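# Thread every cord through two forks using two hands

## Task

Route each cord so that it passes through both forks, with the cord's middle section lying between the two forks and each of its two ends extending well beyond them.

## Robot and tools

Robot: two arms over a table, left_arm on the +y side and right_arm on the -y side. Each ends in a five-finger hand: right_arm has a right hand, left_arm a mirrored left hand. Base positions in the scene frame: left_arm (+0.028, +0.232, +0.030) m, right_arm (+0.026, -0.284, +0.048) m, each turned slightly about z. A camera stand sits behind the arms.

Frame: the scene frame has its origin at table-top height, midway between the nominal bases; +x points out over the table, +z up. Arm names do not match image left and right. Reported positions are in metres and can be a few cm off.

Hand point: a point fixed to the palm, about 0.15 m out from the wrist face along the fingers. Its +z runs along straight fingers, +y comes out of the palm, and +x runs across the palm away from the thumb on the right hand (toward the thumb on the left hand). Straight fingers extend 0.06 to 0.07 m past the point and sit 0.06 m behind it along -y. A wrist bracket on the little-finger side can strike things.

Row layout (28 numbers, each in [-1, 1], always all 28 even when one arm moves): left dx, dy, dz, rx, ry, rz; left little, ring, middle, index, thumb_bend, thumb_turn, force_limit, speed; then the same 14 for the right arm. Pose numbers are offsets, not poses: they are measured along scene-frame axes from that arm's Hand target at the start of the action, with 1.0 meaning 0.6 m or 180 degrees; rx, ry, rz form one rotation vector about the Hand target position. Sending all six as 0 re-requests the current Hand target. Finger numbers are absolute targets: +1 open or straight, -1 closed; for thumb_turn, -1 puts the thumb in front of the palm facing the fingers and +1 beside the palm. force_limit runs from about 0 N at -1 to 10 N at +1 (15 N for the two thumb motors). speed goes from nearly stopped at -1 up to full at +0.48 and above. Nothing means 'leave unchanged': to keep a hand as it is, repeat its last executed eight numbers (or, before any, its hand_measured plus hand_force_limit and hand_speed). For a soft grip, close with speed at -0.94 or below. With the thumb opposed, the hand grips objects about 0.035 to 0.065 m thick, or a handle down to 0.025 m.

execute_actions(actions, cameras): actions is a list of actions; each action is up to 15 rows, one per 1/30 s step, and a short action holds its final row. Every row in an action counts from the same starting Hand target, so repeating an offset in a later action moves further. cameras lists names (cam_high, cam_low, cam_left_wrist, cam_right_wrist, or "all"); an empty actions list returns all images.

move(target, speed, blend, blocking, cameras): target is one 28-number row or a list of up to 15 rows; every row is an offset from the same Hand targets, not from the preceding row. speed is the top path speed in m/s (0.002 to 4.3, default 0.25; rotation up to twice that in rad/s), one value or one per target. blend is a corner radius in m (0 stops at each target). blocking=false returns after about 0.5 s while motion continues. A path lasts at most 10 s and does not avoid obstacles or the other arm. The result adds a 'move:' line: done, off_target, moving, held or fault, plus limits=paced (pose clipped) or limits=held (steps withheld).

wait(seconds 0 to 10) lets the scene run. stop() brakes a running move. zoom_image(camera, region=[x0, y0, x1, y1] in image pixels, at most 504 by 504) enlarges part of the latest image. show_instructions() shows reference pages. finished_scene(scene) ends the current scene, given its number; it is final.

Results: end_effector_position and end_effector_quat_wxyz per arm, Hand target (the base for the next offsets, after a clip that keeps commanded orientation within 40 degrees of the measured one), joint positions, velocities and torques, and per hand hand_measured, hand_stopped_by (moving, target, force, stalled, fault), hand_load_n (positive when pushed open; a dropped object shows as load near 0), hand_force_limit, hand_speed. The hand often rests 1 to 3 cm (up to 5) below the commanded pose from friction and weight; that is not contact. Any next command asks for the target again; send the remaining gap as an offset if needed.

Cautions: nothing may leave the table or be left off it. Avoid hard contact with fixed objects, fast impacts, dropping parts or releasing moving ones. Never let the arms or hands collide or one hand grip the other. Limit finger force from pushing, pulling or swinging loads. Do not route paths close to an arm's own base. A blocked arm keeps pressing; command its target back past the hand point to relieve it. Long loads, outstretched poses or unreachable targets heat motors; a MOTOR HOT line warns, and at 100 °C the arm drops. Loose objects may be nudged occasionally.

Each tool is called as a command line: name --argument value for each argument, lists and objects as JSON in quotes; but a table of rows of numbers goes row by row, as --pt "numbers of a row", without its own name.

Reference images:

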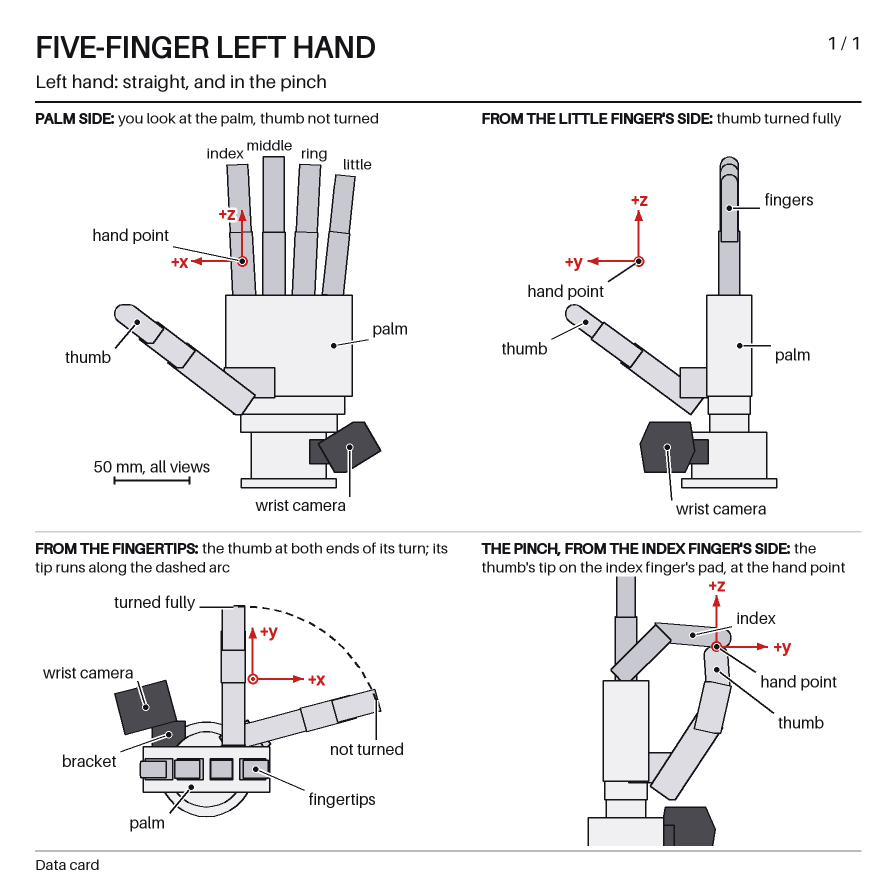

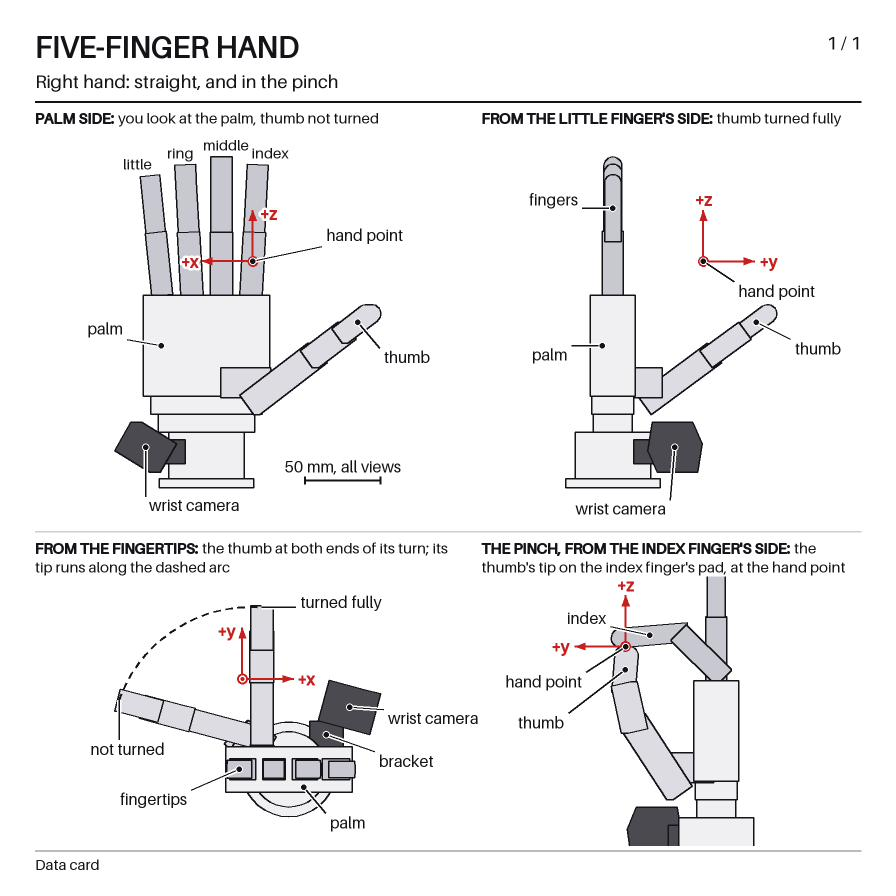

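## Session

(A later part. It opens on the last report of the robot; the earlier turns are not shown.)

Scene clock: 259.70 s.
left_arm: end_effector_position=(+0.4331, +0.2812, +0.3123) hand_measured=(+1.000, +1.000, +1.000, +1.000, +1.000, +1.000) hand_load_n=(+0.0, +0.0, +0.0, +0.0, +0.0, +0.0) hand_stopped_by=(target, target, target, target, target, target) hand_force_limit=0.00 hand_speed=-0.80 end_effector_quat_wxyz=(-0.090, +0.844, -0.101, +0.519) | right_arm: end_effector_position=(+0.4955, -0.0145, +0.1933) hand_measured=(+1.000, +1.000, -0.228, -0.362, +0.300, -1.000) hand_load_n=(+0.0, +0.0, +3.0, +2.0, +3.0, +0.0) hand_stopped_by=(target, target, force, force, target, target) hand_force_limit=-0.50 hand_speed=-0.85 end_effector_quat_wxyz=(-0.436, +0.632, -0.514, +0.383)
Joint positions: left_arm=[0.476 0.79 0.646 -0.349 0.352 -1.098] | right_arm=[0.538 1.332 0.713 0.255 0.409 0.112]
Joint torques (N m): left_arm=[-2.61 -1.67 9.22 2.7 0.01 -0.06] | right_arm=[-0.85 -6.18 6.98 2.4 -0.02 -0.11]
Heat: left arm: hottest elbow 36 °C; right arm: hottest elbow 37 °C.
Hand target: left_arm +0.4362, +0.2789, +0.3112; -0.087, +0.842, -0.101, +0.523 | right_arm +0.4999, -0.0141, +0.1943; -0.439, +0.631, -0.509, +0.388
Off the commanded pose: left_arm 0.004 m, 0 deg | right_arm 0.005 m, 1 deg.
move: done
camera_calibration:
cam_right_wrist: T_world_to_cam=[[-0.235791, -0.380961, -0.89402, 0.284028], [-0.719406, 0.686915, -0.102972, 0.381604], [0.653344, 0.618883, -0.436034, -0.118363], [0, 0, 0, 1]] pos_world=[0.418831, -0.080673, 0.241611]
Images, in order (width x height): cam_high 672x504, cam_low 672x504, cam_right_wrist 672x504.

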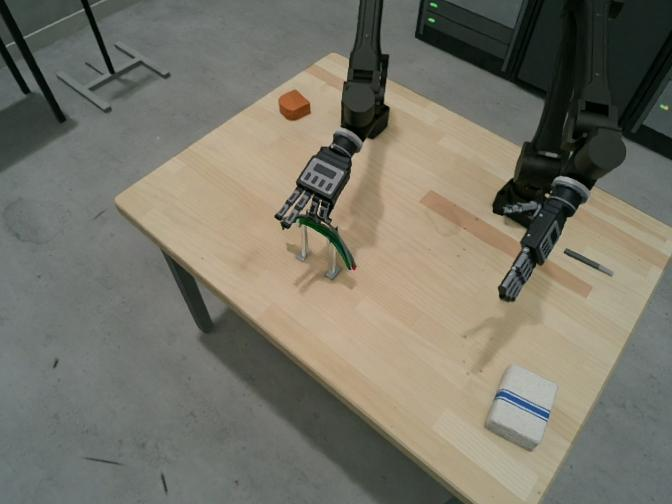

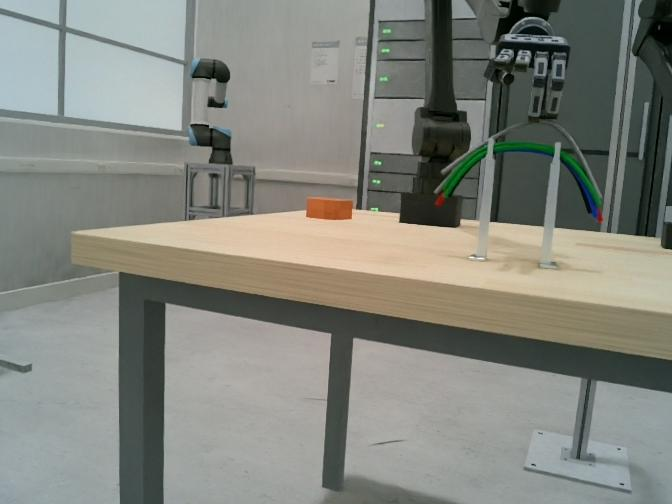

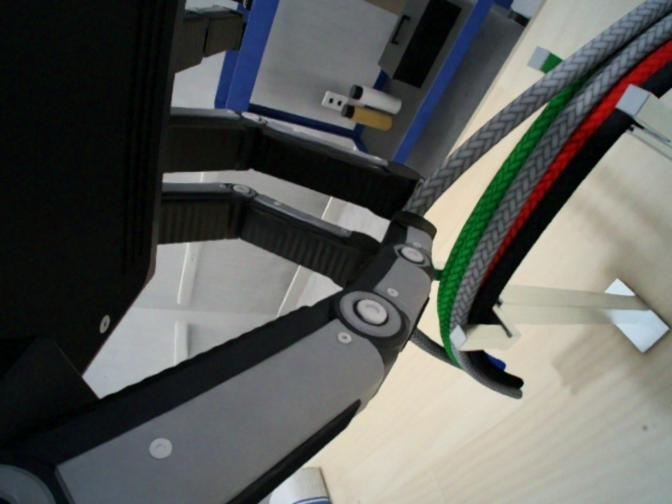

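move --pt "0 0 0 0 0 0 1 1 1 1 1 1 0 -0.8 0.004 0.0 -0.031 0 0 0 1 1 -0.7 -0.7 0.3 -1 -0.5 -0.85" --cameras '["cam_high", "cam_low", "cam_right_wrist"]' --speed 0.04

zoom_image --camera "cam_high" --region '[260, 160, 390, 290]'

zoom_image --camera "cam_low" --region '[430, 60, 650, 240]'

zoom_image --camera "cam_right_wrist" --region '[372, 60, 672, 400]'

Scene clock: 275.70 s.
left_arm: end_effector_position=(+0.4331, +0.2812, +0.3123) hand_measured=(+1.000, +1.000, +1.000, +1.000, +1.000, +1.000) hand_load_n=(+0.0, +0.0, +0.0, +0.0, +0.0, +0.0) hand_stopped_by=(target, target, target, target, target, target) hand_force_limit=0.00 hand_speed=-0.80 end_effector_quat_wxyz=(-0.090, +0.844, -0.101, +0.519) | right_arm: end_effector_position=(+0.4971, -0.0127, +0.1750) hand_measured=(+1.000, +1.000, -0.228, -0.362, +0.300, -1.000) hand_load_n=(+0.0, +0.0, +3.0, +2.0, +2.5, +0.0) hand_stopped_by=(target, target, force, force, target, target) hand_force_limit=-0.50 hand_speed=-0.85 end_effector_quat_wxyz=(-0.437, +0.633, -0.513, +0.382)
Joint positions: left_arm=[0.476 0.79 0.646 -0.349 0.352 -1.098] | right_arm=[0.538 1.375 0.694 0.319 0.405 0.111]
Joint torques (N m): left_arm=[-2.2 -1.79 9.24 2.56 0.01 -0.07] | right_arm=[-0.67 -6.24 6.79 2.54 -0.01 -0.12]
Heat: left arm: hottest elbow 36 °C; right arm: hottest elbow 36 °C.
Hand target: left_arm +0.4362, +0.2789, +0.3112; -0.087, +0.842, -0.101, +0.523 | right_arm +0.5023, -0.0140, +0.1757; -0.439, +0.631, -0.509, +0.388
Off the commanded pose: left_arm 0.004 m, 0 deg | right_arm 0.005 m, 1 deg.
move: done
camera_calibration:
cam_right_wrist: T_world_to_cam=[[-0.234206, -0.381784, -0.894085, 0.267854], [-0.721892, 0.684283, -0.103097, 0.380833], [0.651168, 0.621287, -0.43587, -0.127414], [0, 0, 0, 1]] pos_world=[0.420621, -0.0791739, 0.223211]
Images, in order (width x height): cam_high 672x504, cam_low 672x504, cam_right_wrist 672x504.

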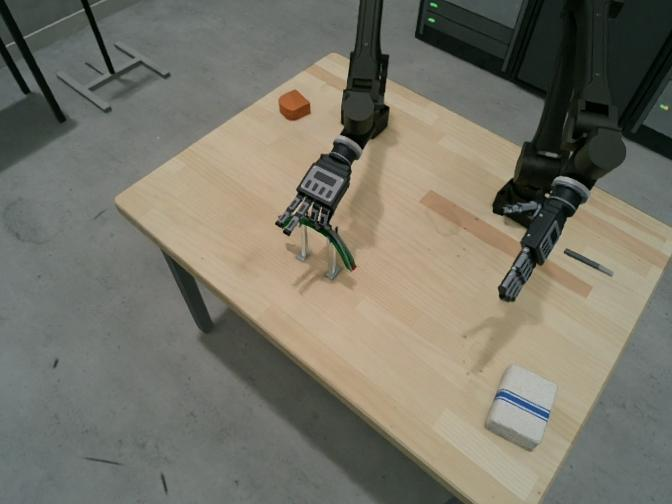

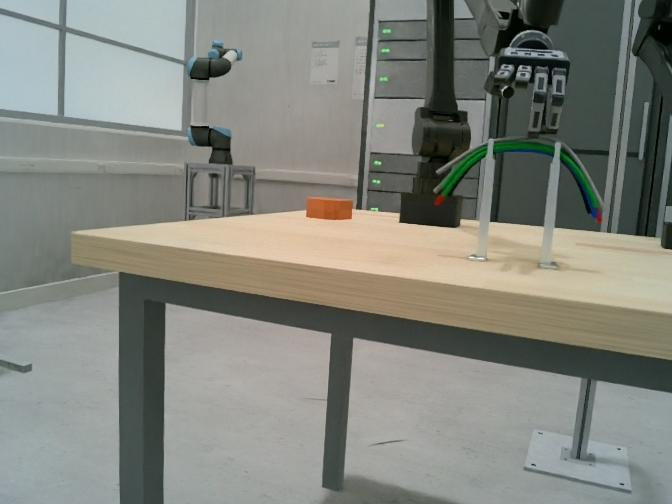

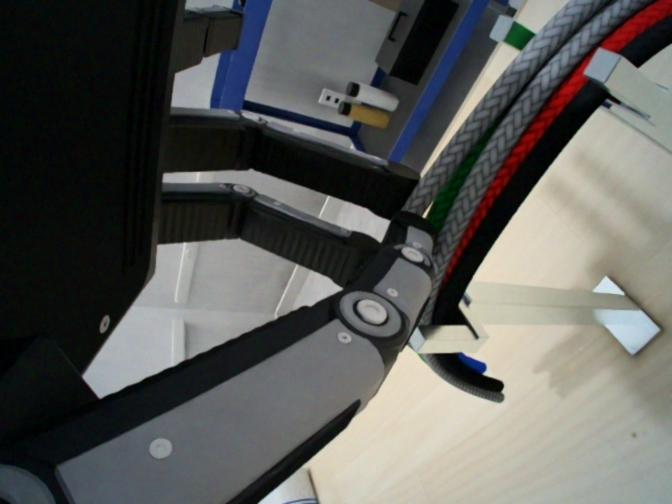

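Scaled by 3.877 from the camera's 672x504 image, which has a finer 960x720 frame.

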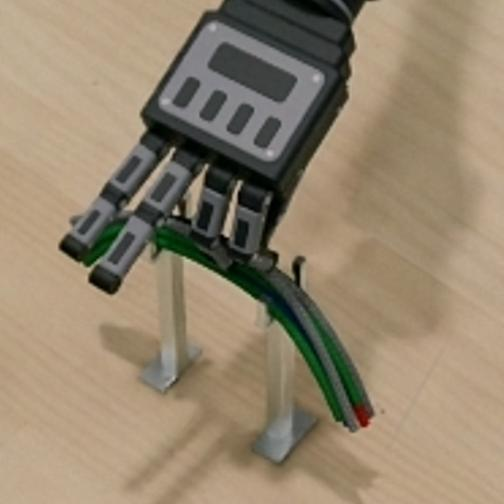

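Scaled by 2.291 from the camera's 672x504 image, which has a finer 960x720 frame.

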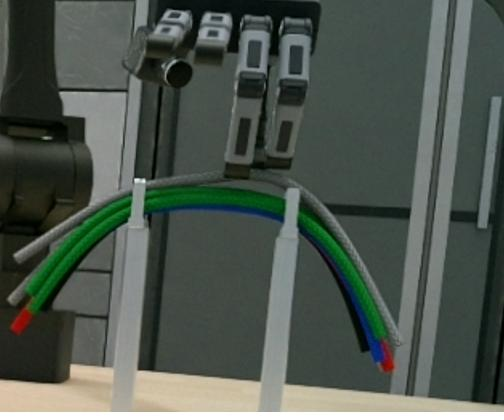

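Scaled by 1.482 from the camera's 672x504 image, which has a finer 960x720 frame.

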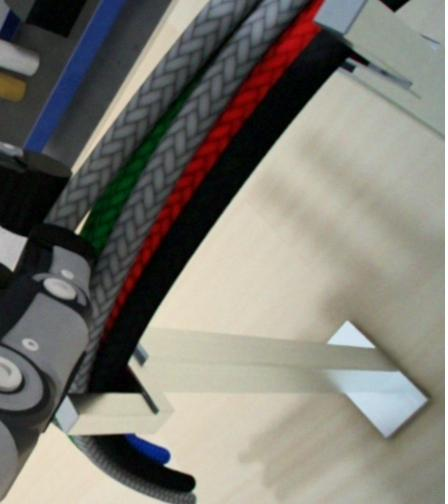

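move --pt "0 0 0 0 0 0 1 1 1 1 1 1 0 -0.8 0.0 0.0 -0.005 0 0 0 1 1 0.15 0.15 0.3 -1 -0.5 -0.7" --cameras '["cam_high", "cam_low", "cam_right_wrist"]' --speed 0.04

zoom_image --camera "cam_high" --region '[260, 160, 390, 290]'

zoom_image --camera "cam_low" --region '[430, 60, 650, 240]'

zoom_image --camera "cam_right_wrist" --region '[372, 60, 672, 400]'

Scene clock: 282.63 s.
left_arm: end_effector_position=(+0.4331, +0.2812, +0.3123) hand_measured=(+1.000, +1.000, +1.000, +1.000, +1.000, +1.000) hand_load_n=(-0.5, +0.0, +0.0, +0.0, +0.0, +0.0) hand_stopped_by=(target, target, target, target, target, target) hand_force_limit=0.00 hand_speed=-0.80 end_effector_quat_wxyz=(-0.090, +0.844, -0.101, +0.519) | right_arm: end_effector_position=(+0.4983, -0.0118, +0.1748) hand_measured=(+1.000, +1.000, +0.150, +0.150, +0.300, -1.000) hand_load_n=(-0.5, +0.0, -0.5, +0.0, +0.0, +0.0) hand_stopped_by=(target, target, target, target, target, target) hand_force_limit=-0.50 hand_speed=-0.70 end_effector_quat_wxyz=(-0.439, +0.631, -0.512, +0.383)
Joint positions: left_arm=[0.476 0.79 0.646 -0.349 0.352 -1.098] | right_arm=[0.538 1.38 0.694 0.329 0.405 0.11]
Joint torques (N m): left_arm=[-2.32 -2.14 9.22 2.78 0.01 -0.08] | right_arm=[-0.5 -6.53 6.52 2.45 -0.01 -0.08]
Heat: left arm: hottest elbow 36 °C; right arm: hottest elbow 36 °C.
Hand target: left_arm +0.4362, +0.2789, +0.3112; -0.087, +0.842, -0.101, +0.523 | right_arm +0.5023, -0.0140, +0.1728; -0.439, +0.631, -0.509, +0.388
Off the commanded pose: left_arm 0.004 m, 0 deg | right_arm 0.005 m, 1 deg.
move: done
camera_calibration:
cam_right_wrist: T_world_to_cam=[[-0.229678, -0.37953, -0.896217, 0.266503], [-0.721824, 0.684108, -0.10472, 0.381396], [0.652853, 0.622859, -0.431079, -0.130526], [0, 0, 0, 1]] pos_world=[0.421726, -0.0784706, 0.222517]
Images, in order (width x height): cam_high 672x504, cam_low 672x504, cam_right_wrist 672x504.

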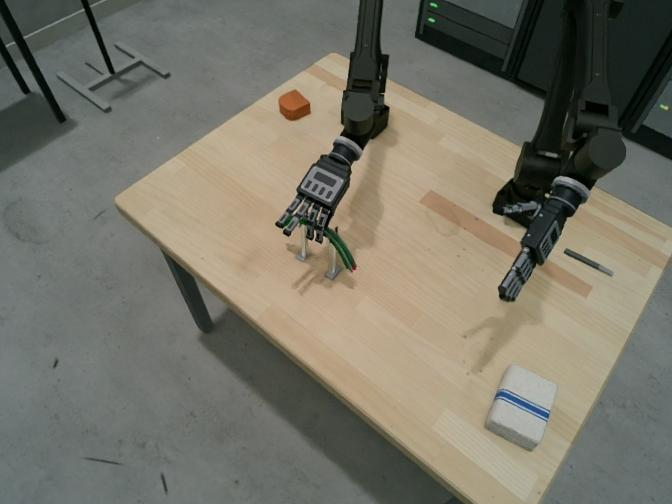

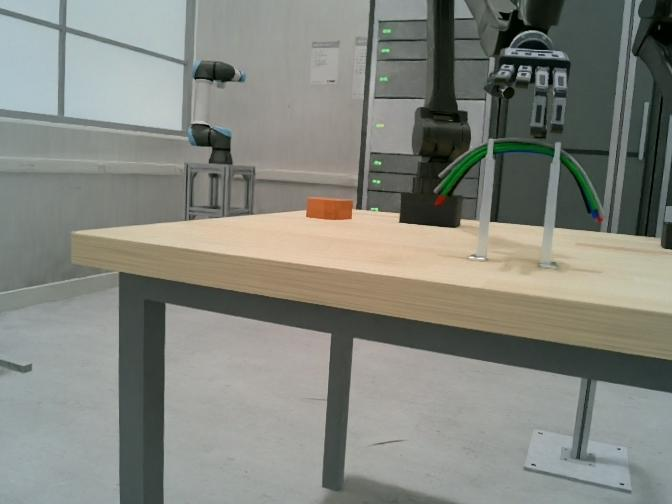

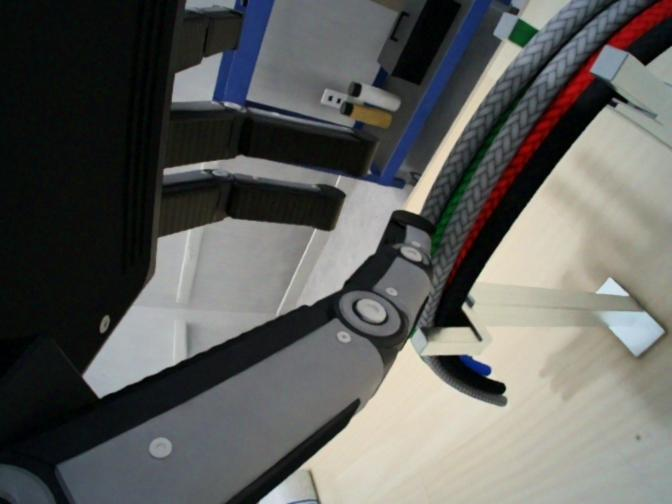

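Scaled by 3.877 from the camera's 672x504 image, which has a finer 960x720 frame.

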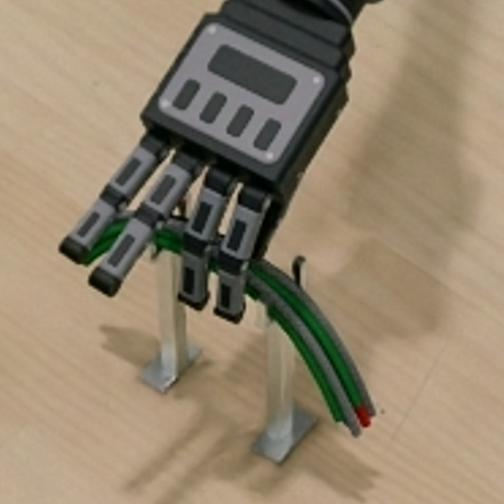

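Scaled by 2.291 from the camera's 672x504 image, which has a finer 960x720 frame.

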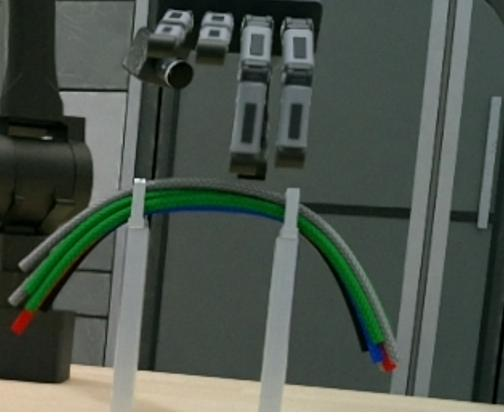

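Scaled by 1.482 from the camera's 672x504 image, which has a finer 960x720 frame.

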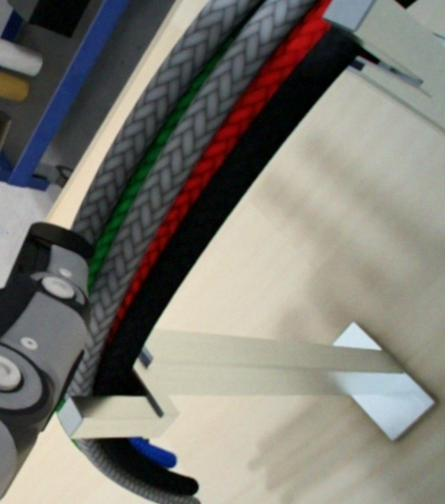

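move --pt "0 0 0 0 0 0 1 1 1 1 1 1 0 -0.8 0.0 0.0 0.0 0 0 0 1 1 0.15 0.15 0.0 -1 0 -0.5" --pt "0 0 0 0 0 0 1 1 1 1 1 1 0 -0.8 0.02 0.010 0.08 0 0 0 1 1 0.15 0.15 0.0 -1 0 -0.5" --pt "0 0 0 0 0 0 1 1 1 1 1 1 0 -0.8 0.025 0.010 0.22 0 0 0 1 1 0.15 0.15 0.0 -1 0 -0.5" --cameras '["cam_high", "cam_low", "cam_right_wrist"]' --speed 0.08 --blend '[0, 0.02, 0]'

zoom_image --camera "cam_high" --region '[260, 160, 390, 290]'

zoom_image --camera "cam_low" --region '[430, 60, 650, 240]'

Scene clock: 292.80 s.
left_arm: end_effector_position=(+0.4331, +0.2812, +0.3123) hand_measured=(+1.000, +1.000, +1.000, +1.000, +1.000, +1.000) hand_load_n=(+0.0, +0.0, +0.0, +0.0, +0.0, +0.0) hand_stopped_by=(target, target, target, target, target, target) hand_force_limit=0.00 hand_speed=-0.80 end_effector_quat_wxyz=(-0.090, +0.844, -0.101, +0.519) | right_arm: end_effector_position=(+0.5031, -0.0099, +0.2686) hand_measured=(+1.000, +1.000, +0.150, +0.150, +0.000, -1.000) hand_load_n=(+0.0, +0.0, +0.0, +0.0, +0.0, +0.0) hand_stopped_by=(target, target, target, target, target, target) hand_force_limit=0.00 hand_speed=-0.50 end_effector_quat_wxyz=(-0.420, +0.646, -0.514, +0.376)
Joint positions: left_arm=[0.476 0.79 0.646 -0.349 0.352 -1.098] | right_arm=[0.533 1.249 0.894 -0.051 0.398 0.107]
Joint torques (N m): left_arm=[-2.2 -1.96 9.24 2.61 0 -0.08] | right_arm=[-1.2 -8.18 11.49 1.43 0.01 -0.11]
Heat: left arm: hottest elbow 36 °C; right arm: hottest elbow 37 °C.
Hand target: left_arm +0.4362, +0.2789, +0.3112; -0.087, +0.842, -0.101, +0.523 | right_arm +0.5173, -0.0080, +0.3050; -0.439, +0.631, -0.509, +0.388
Off the commanded pose: left_arm 0.004 m, 0 deg | right_arm 0.039 m, 3 deg.
move: off_target (right_arm)
camera_calibration:
cam_right_wrist: T_world_to_cam=[[-0.265263, -0.405527, -0.874747, 0.364254], [-0.728133, 0.678965, -0.0939608, 0.39359], [0.632027, 0.612008, -0.475382, -0.0720738], [0, 0, 0, 1]] pos_world=[0.428762, -0.0754091, 0.32135]
Images, in order (width x height): cam_high 672x504, cam_low 672x504, cam_right_wrist 672x504.

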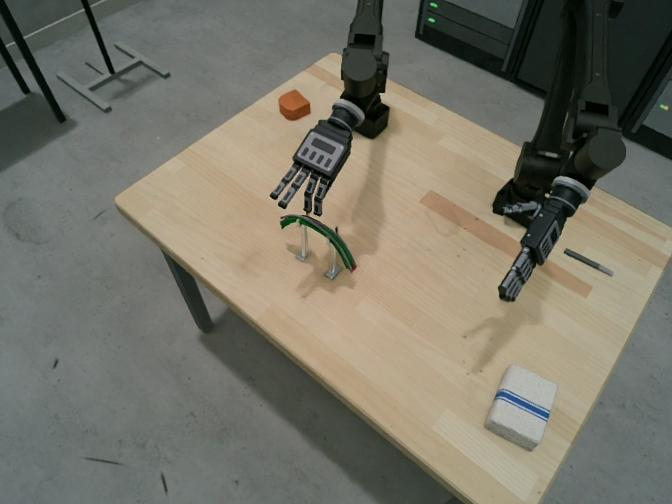

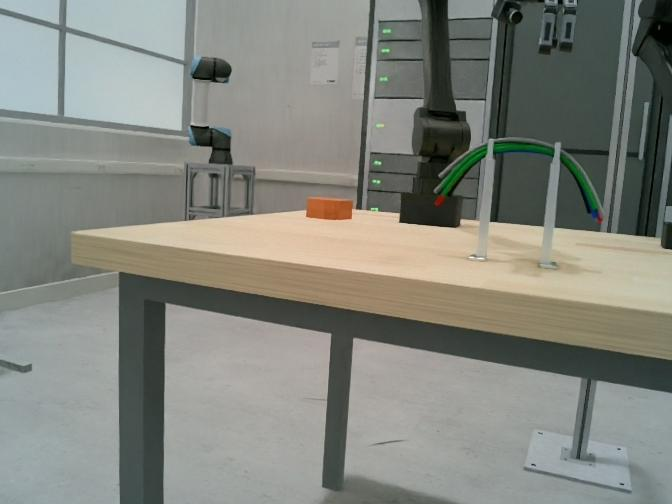

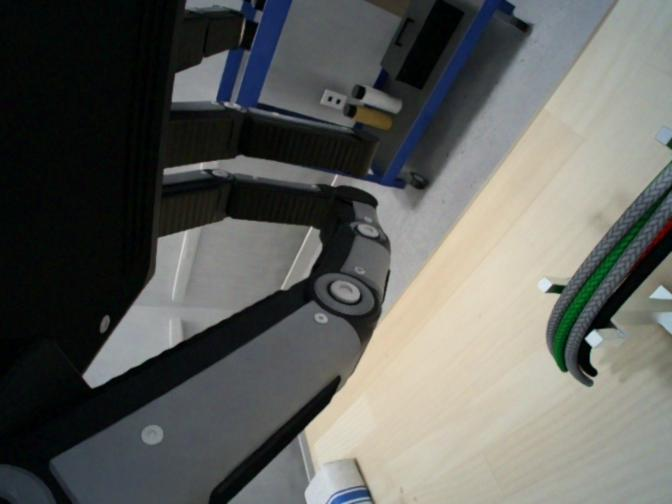

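Scaled by 3.877 from the camera's 672x504 image, which has a finer 960x720 frame.

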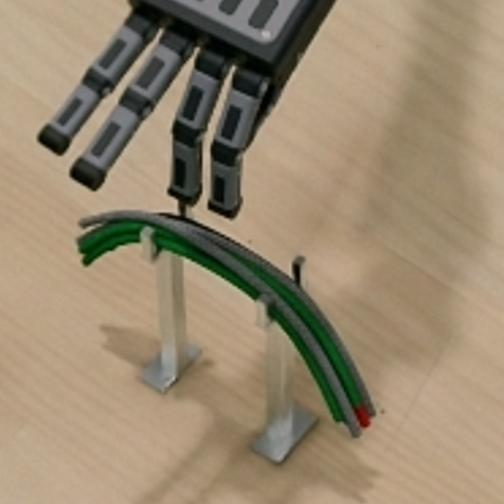

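Scaled by 2.291 from the camera's 672x504 image, which has a finer 960x720 frame.

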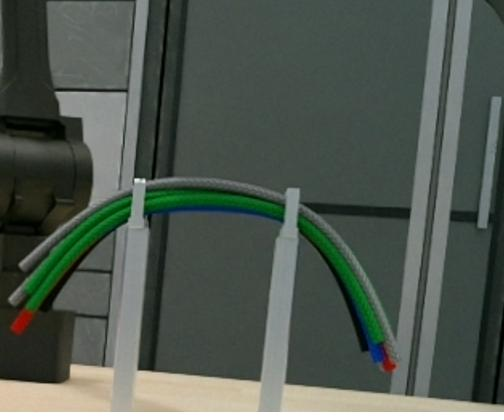

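zoom_image --camera "cam_high" --region '[275, 205, 365, 275]'

zoom_image --camera "cam_low" --region '[470, 125, 580, 175]'

zoom_image --camera "cam_right_wrist" --region '[520, 100, 672, 400]'

Scaled by 5.600 from the camera's 672x504 image, which has a finer 960x720 frame.

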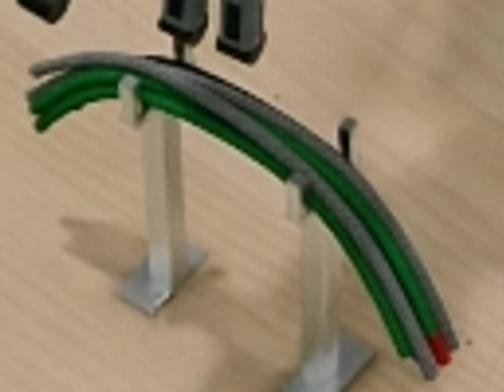

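Scaled by 4.582 from the camera's 672x504 image, which has a finer 960x720 frame.

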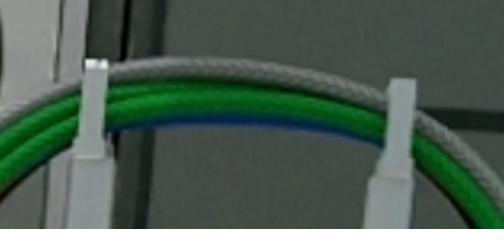

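Scaled by 1.680 from the camera's 672x504 image, which has a finer 960x720 frame.

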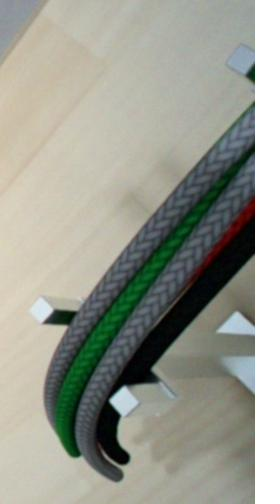

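move --pt "0 0 0 0 0 0 1 1 1 1 1 1 0 -0.8 -0.25 -0.15 0.05 0 0 0 1 1 0.15 0.15 0.0 -1 0 -0.5" --cameras '["cam_high", "cam_low"]' --speed 0.2

zoom_image --camera "cam_high" --region '[270, 200, 370, 285]'

zoom_image --camera "cam_low" --region '[420, 110, 630, 250]'

Scene clock: 301.67 s.
left_arm: end_effector_position=(+0.4331, +0.2812, +0.3123) hand_measured=(+1.000, +1.000, +1.000, +1.000, +1.000, +1.000) hand_load_n=(+0.0, +0.0, +0.0, +0.0, +0.0, -0.5) hand_stopped_by=(target, target, target, target, target, target) hand_force_limit=0.00 hand_speed=-0.80 end_effector_quat_wxyz=(-0.090, +0.844, -0.101, +0.519) | right_arm: end_effector_position=(+0.3701, -0.1004, +0.3316) hand_measured=(+1.000, +1.000, +0.150, +0.150, +0.000, -1.000) hand_load_n=(+0.0, +0.0, +0.0, +0.0, +0.0, +0.0) hand_stopped_by=(target, target, target, target, target, target) hand_force_limit=0.00 hand_speed=-0.50 end_effector_quat_wxyz=(-0.436, +0.630, -0.512, +0.388)
Joint positions: left_arm=[0.476 0.79 0.646 -0.349 0.352 -1.098] | right_arm=[0.546 0.696 0.707 -0.367 0.423 0.107]
Joint torques (N m): left_arm=[-2.14 -1.85 9.18 2.69 0.01 -0.09] | right_arm=[0.56 -2.2 8.44 1.5 0.22 0.09]
Heat: left arm: hottest elbow 36 °C; right arm: hottest elbow 37 °C.
Hand target: left_arm +0.4362, +0.2789, +0.3112; -0.087, +0.842, -0.101, +0.523 | right_arm +0.3673, -0.0980, +0.3349; -0.439, +0.631, -0.509, +0.388
Off the commanded pose: left_arm 0.004 m, 0 deg | right_arm 0.005 m, 1 deg.
move: done
Images, in order (width x height): cam_high 672x504, cam_low 672x504.

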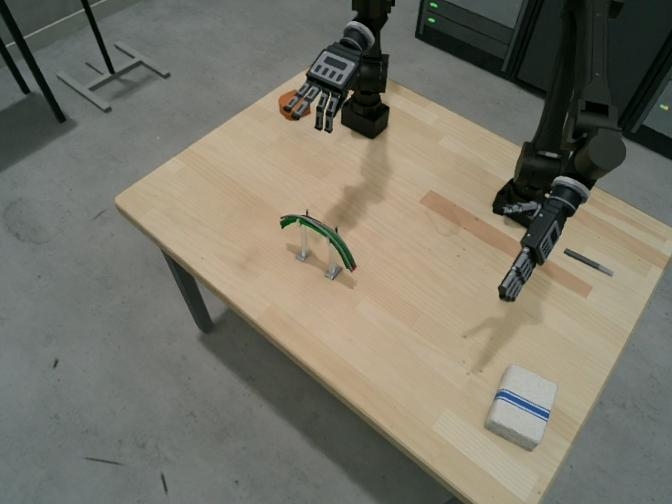

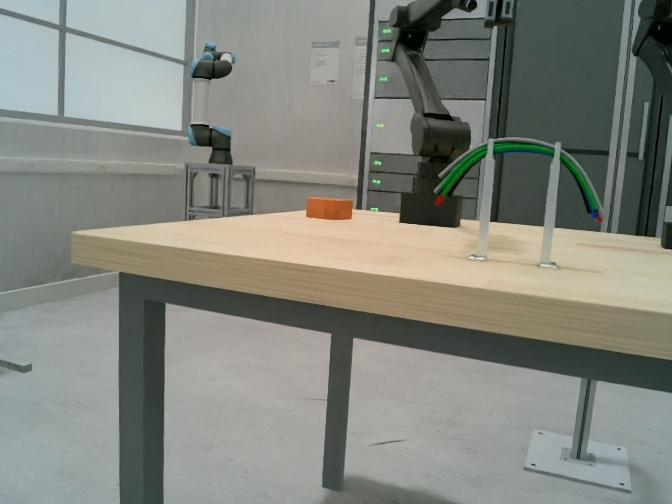

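Scaled by 5.040 from the camera's 672x504 image, which has a finer 960x720 frame.

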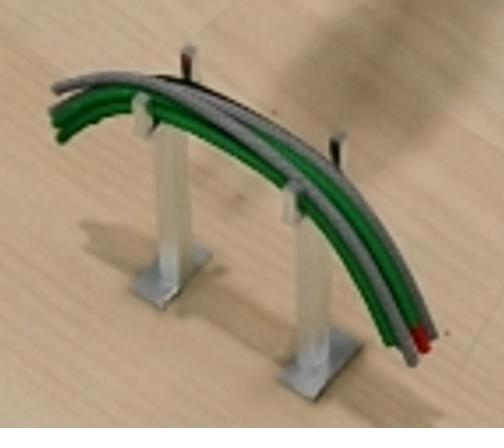

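Scaled by 2.400 from the camera's 672x504 image, which has a finer 960x720 frame.

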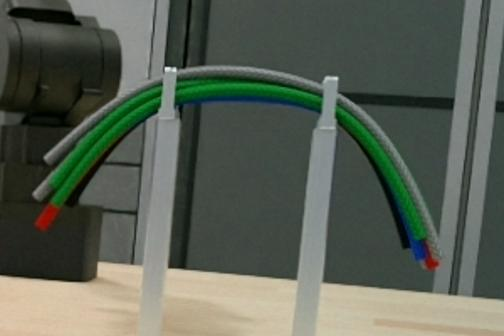

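finished_scene --scene 2

The scene is finished: the task was done.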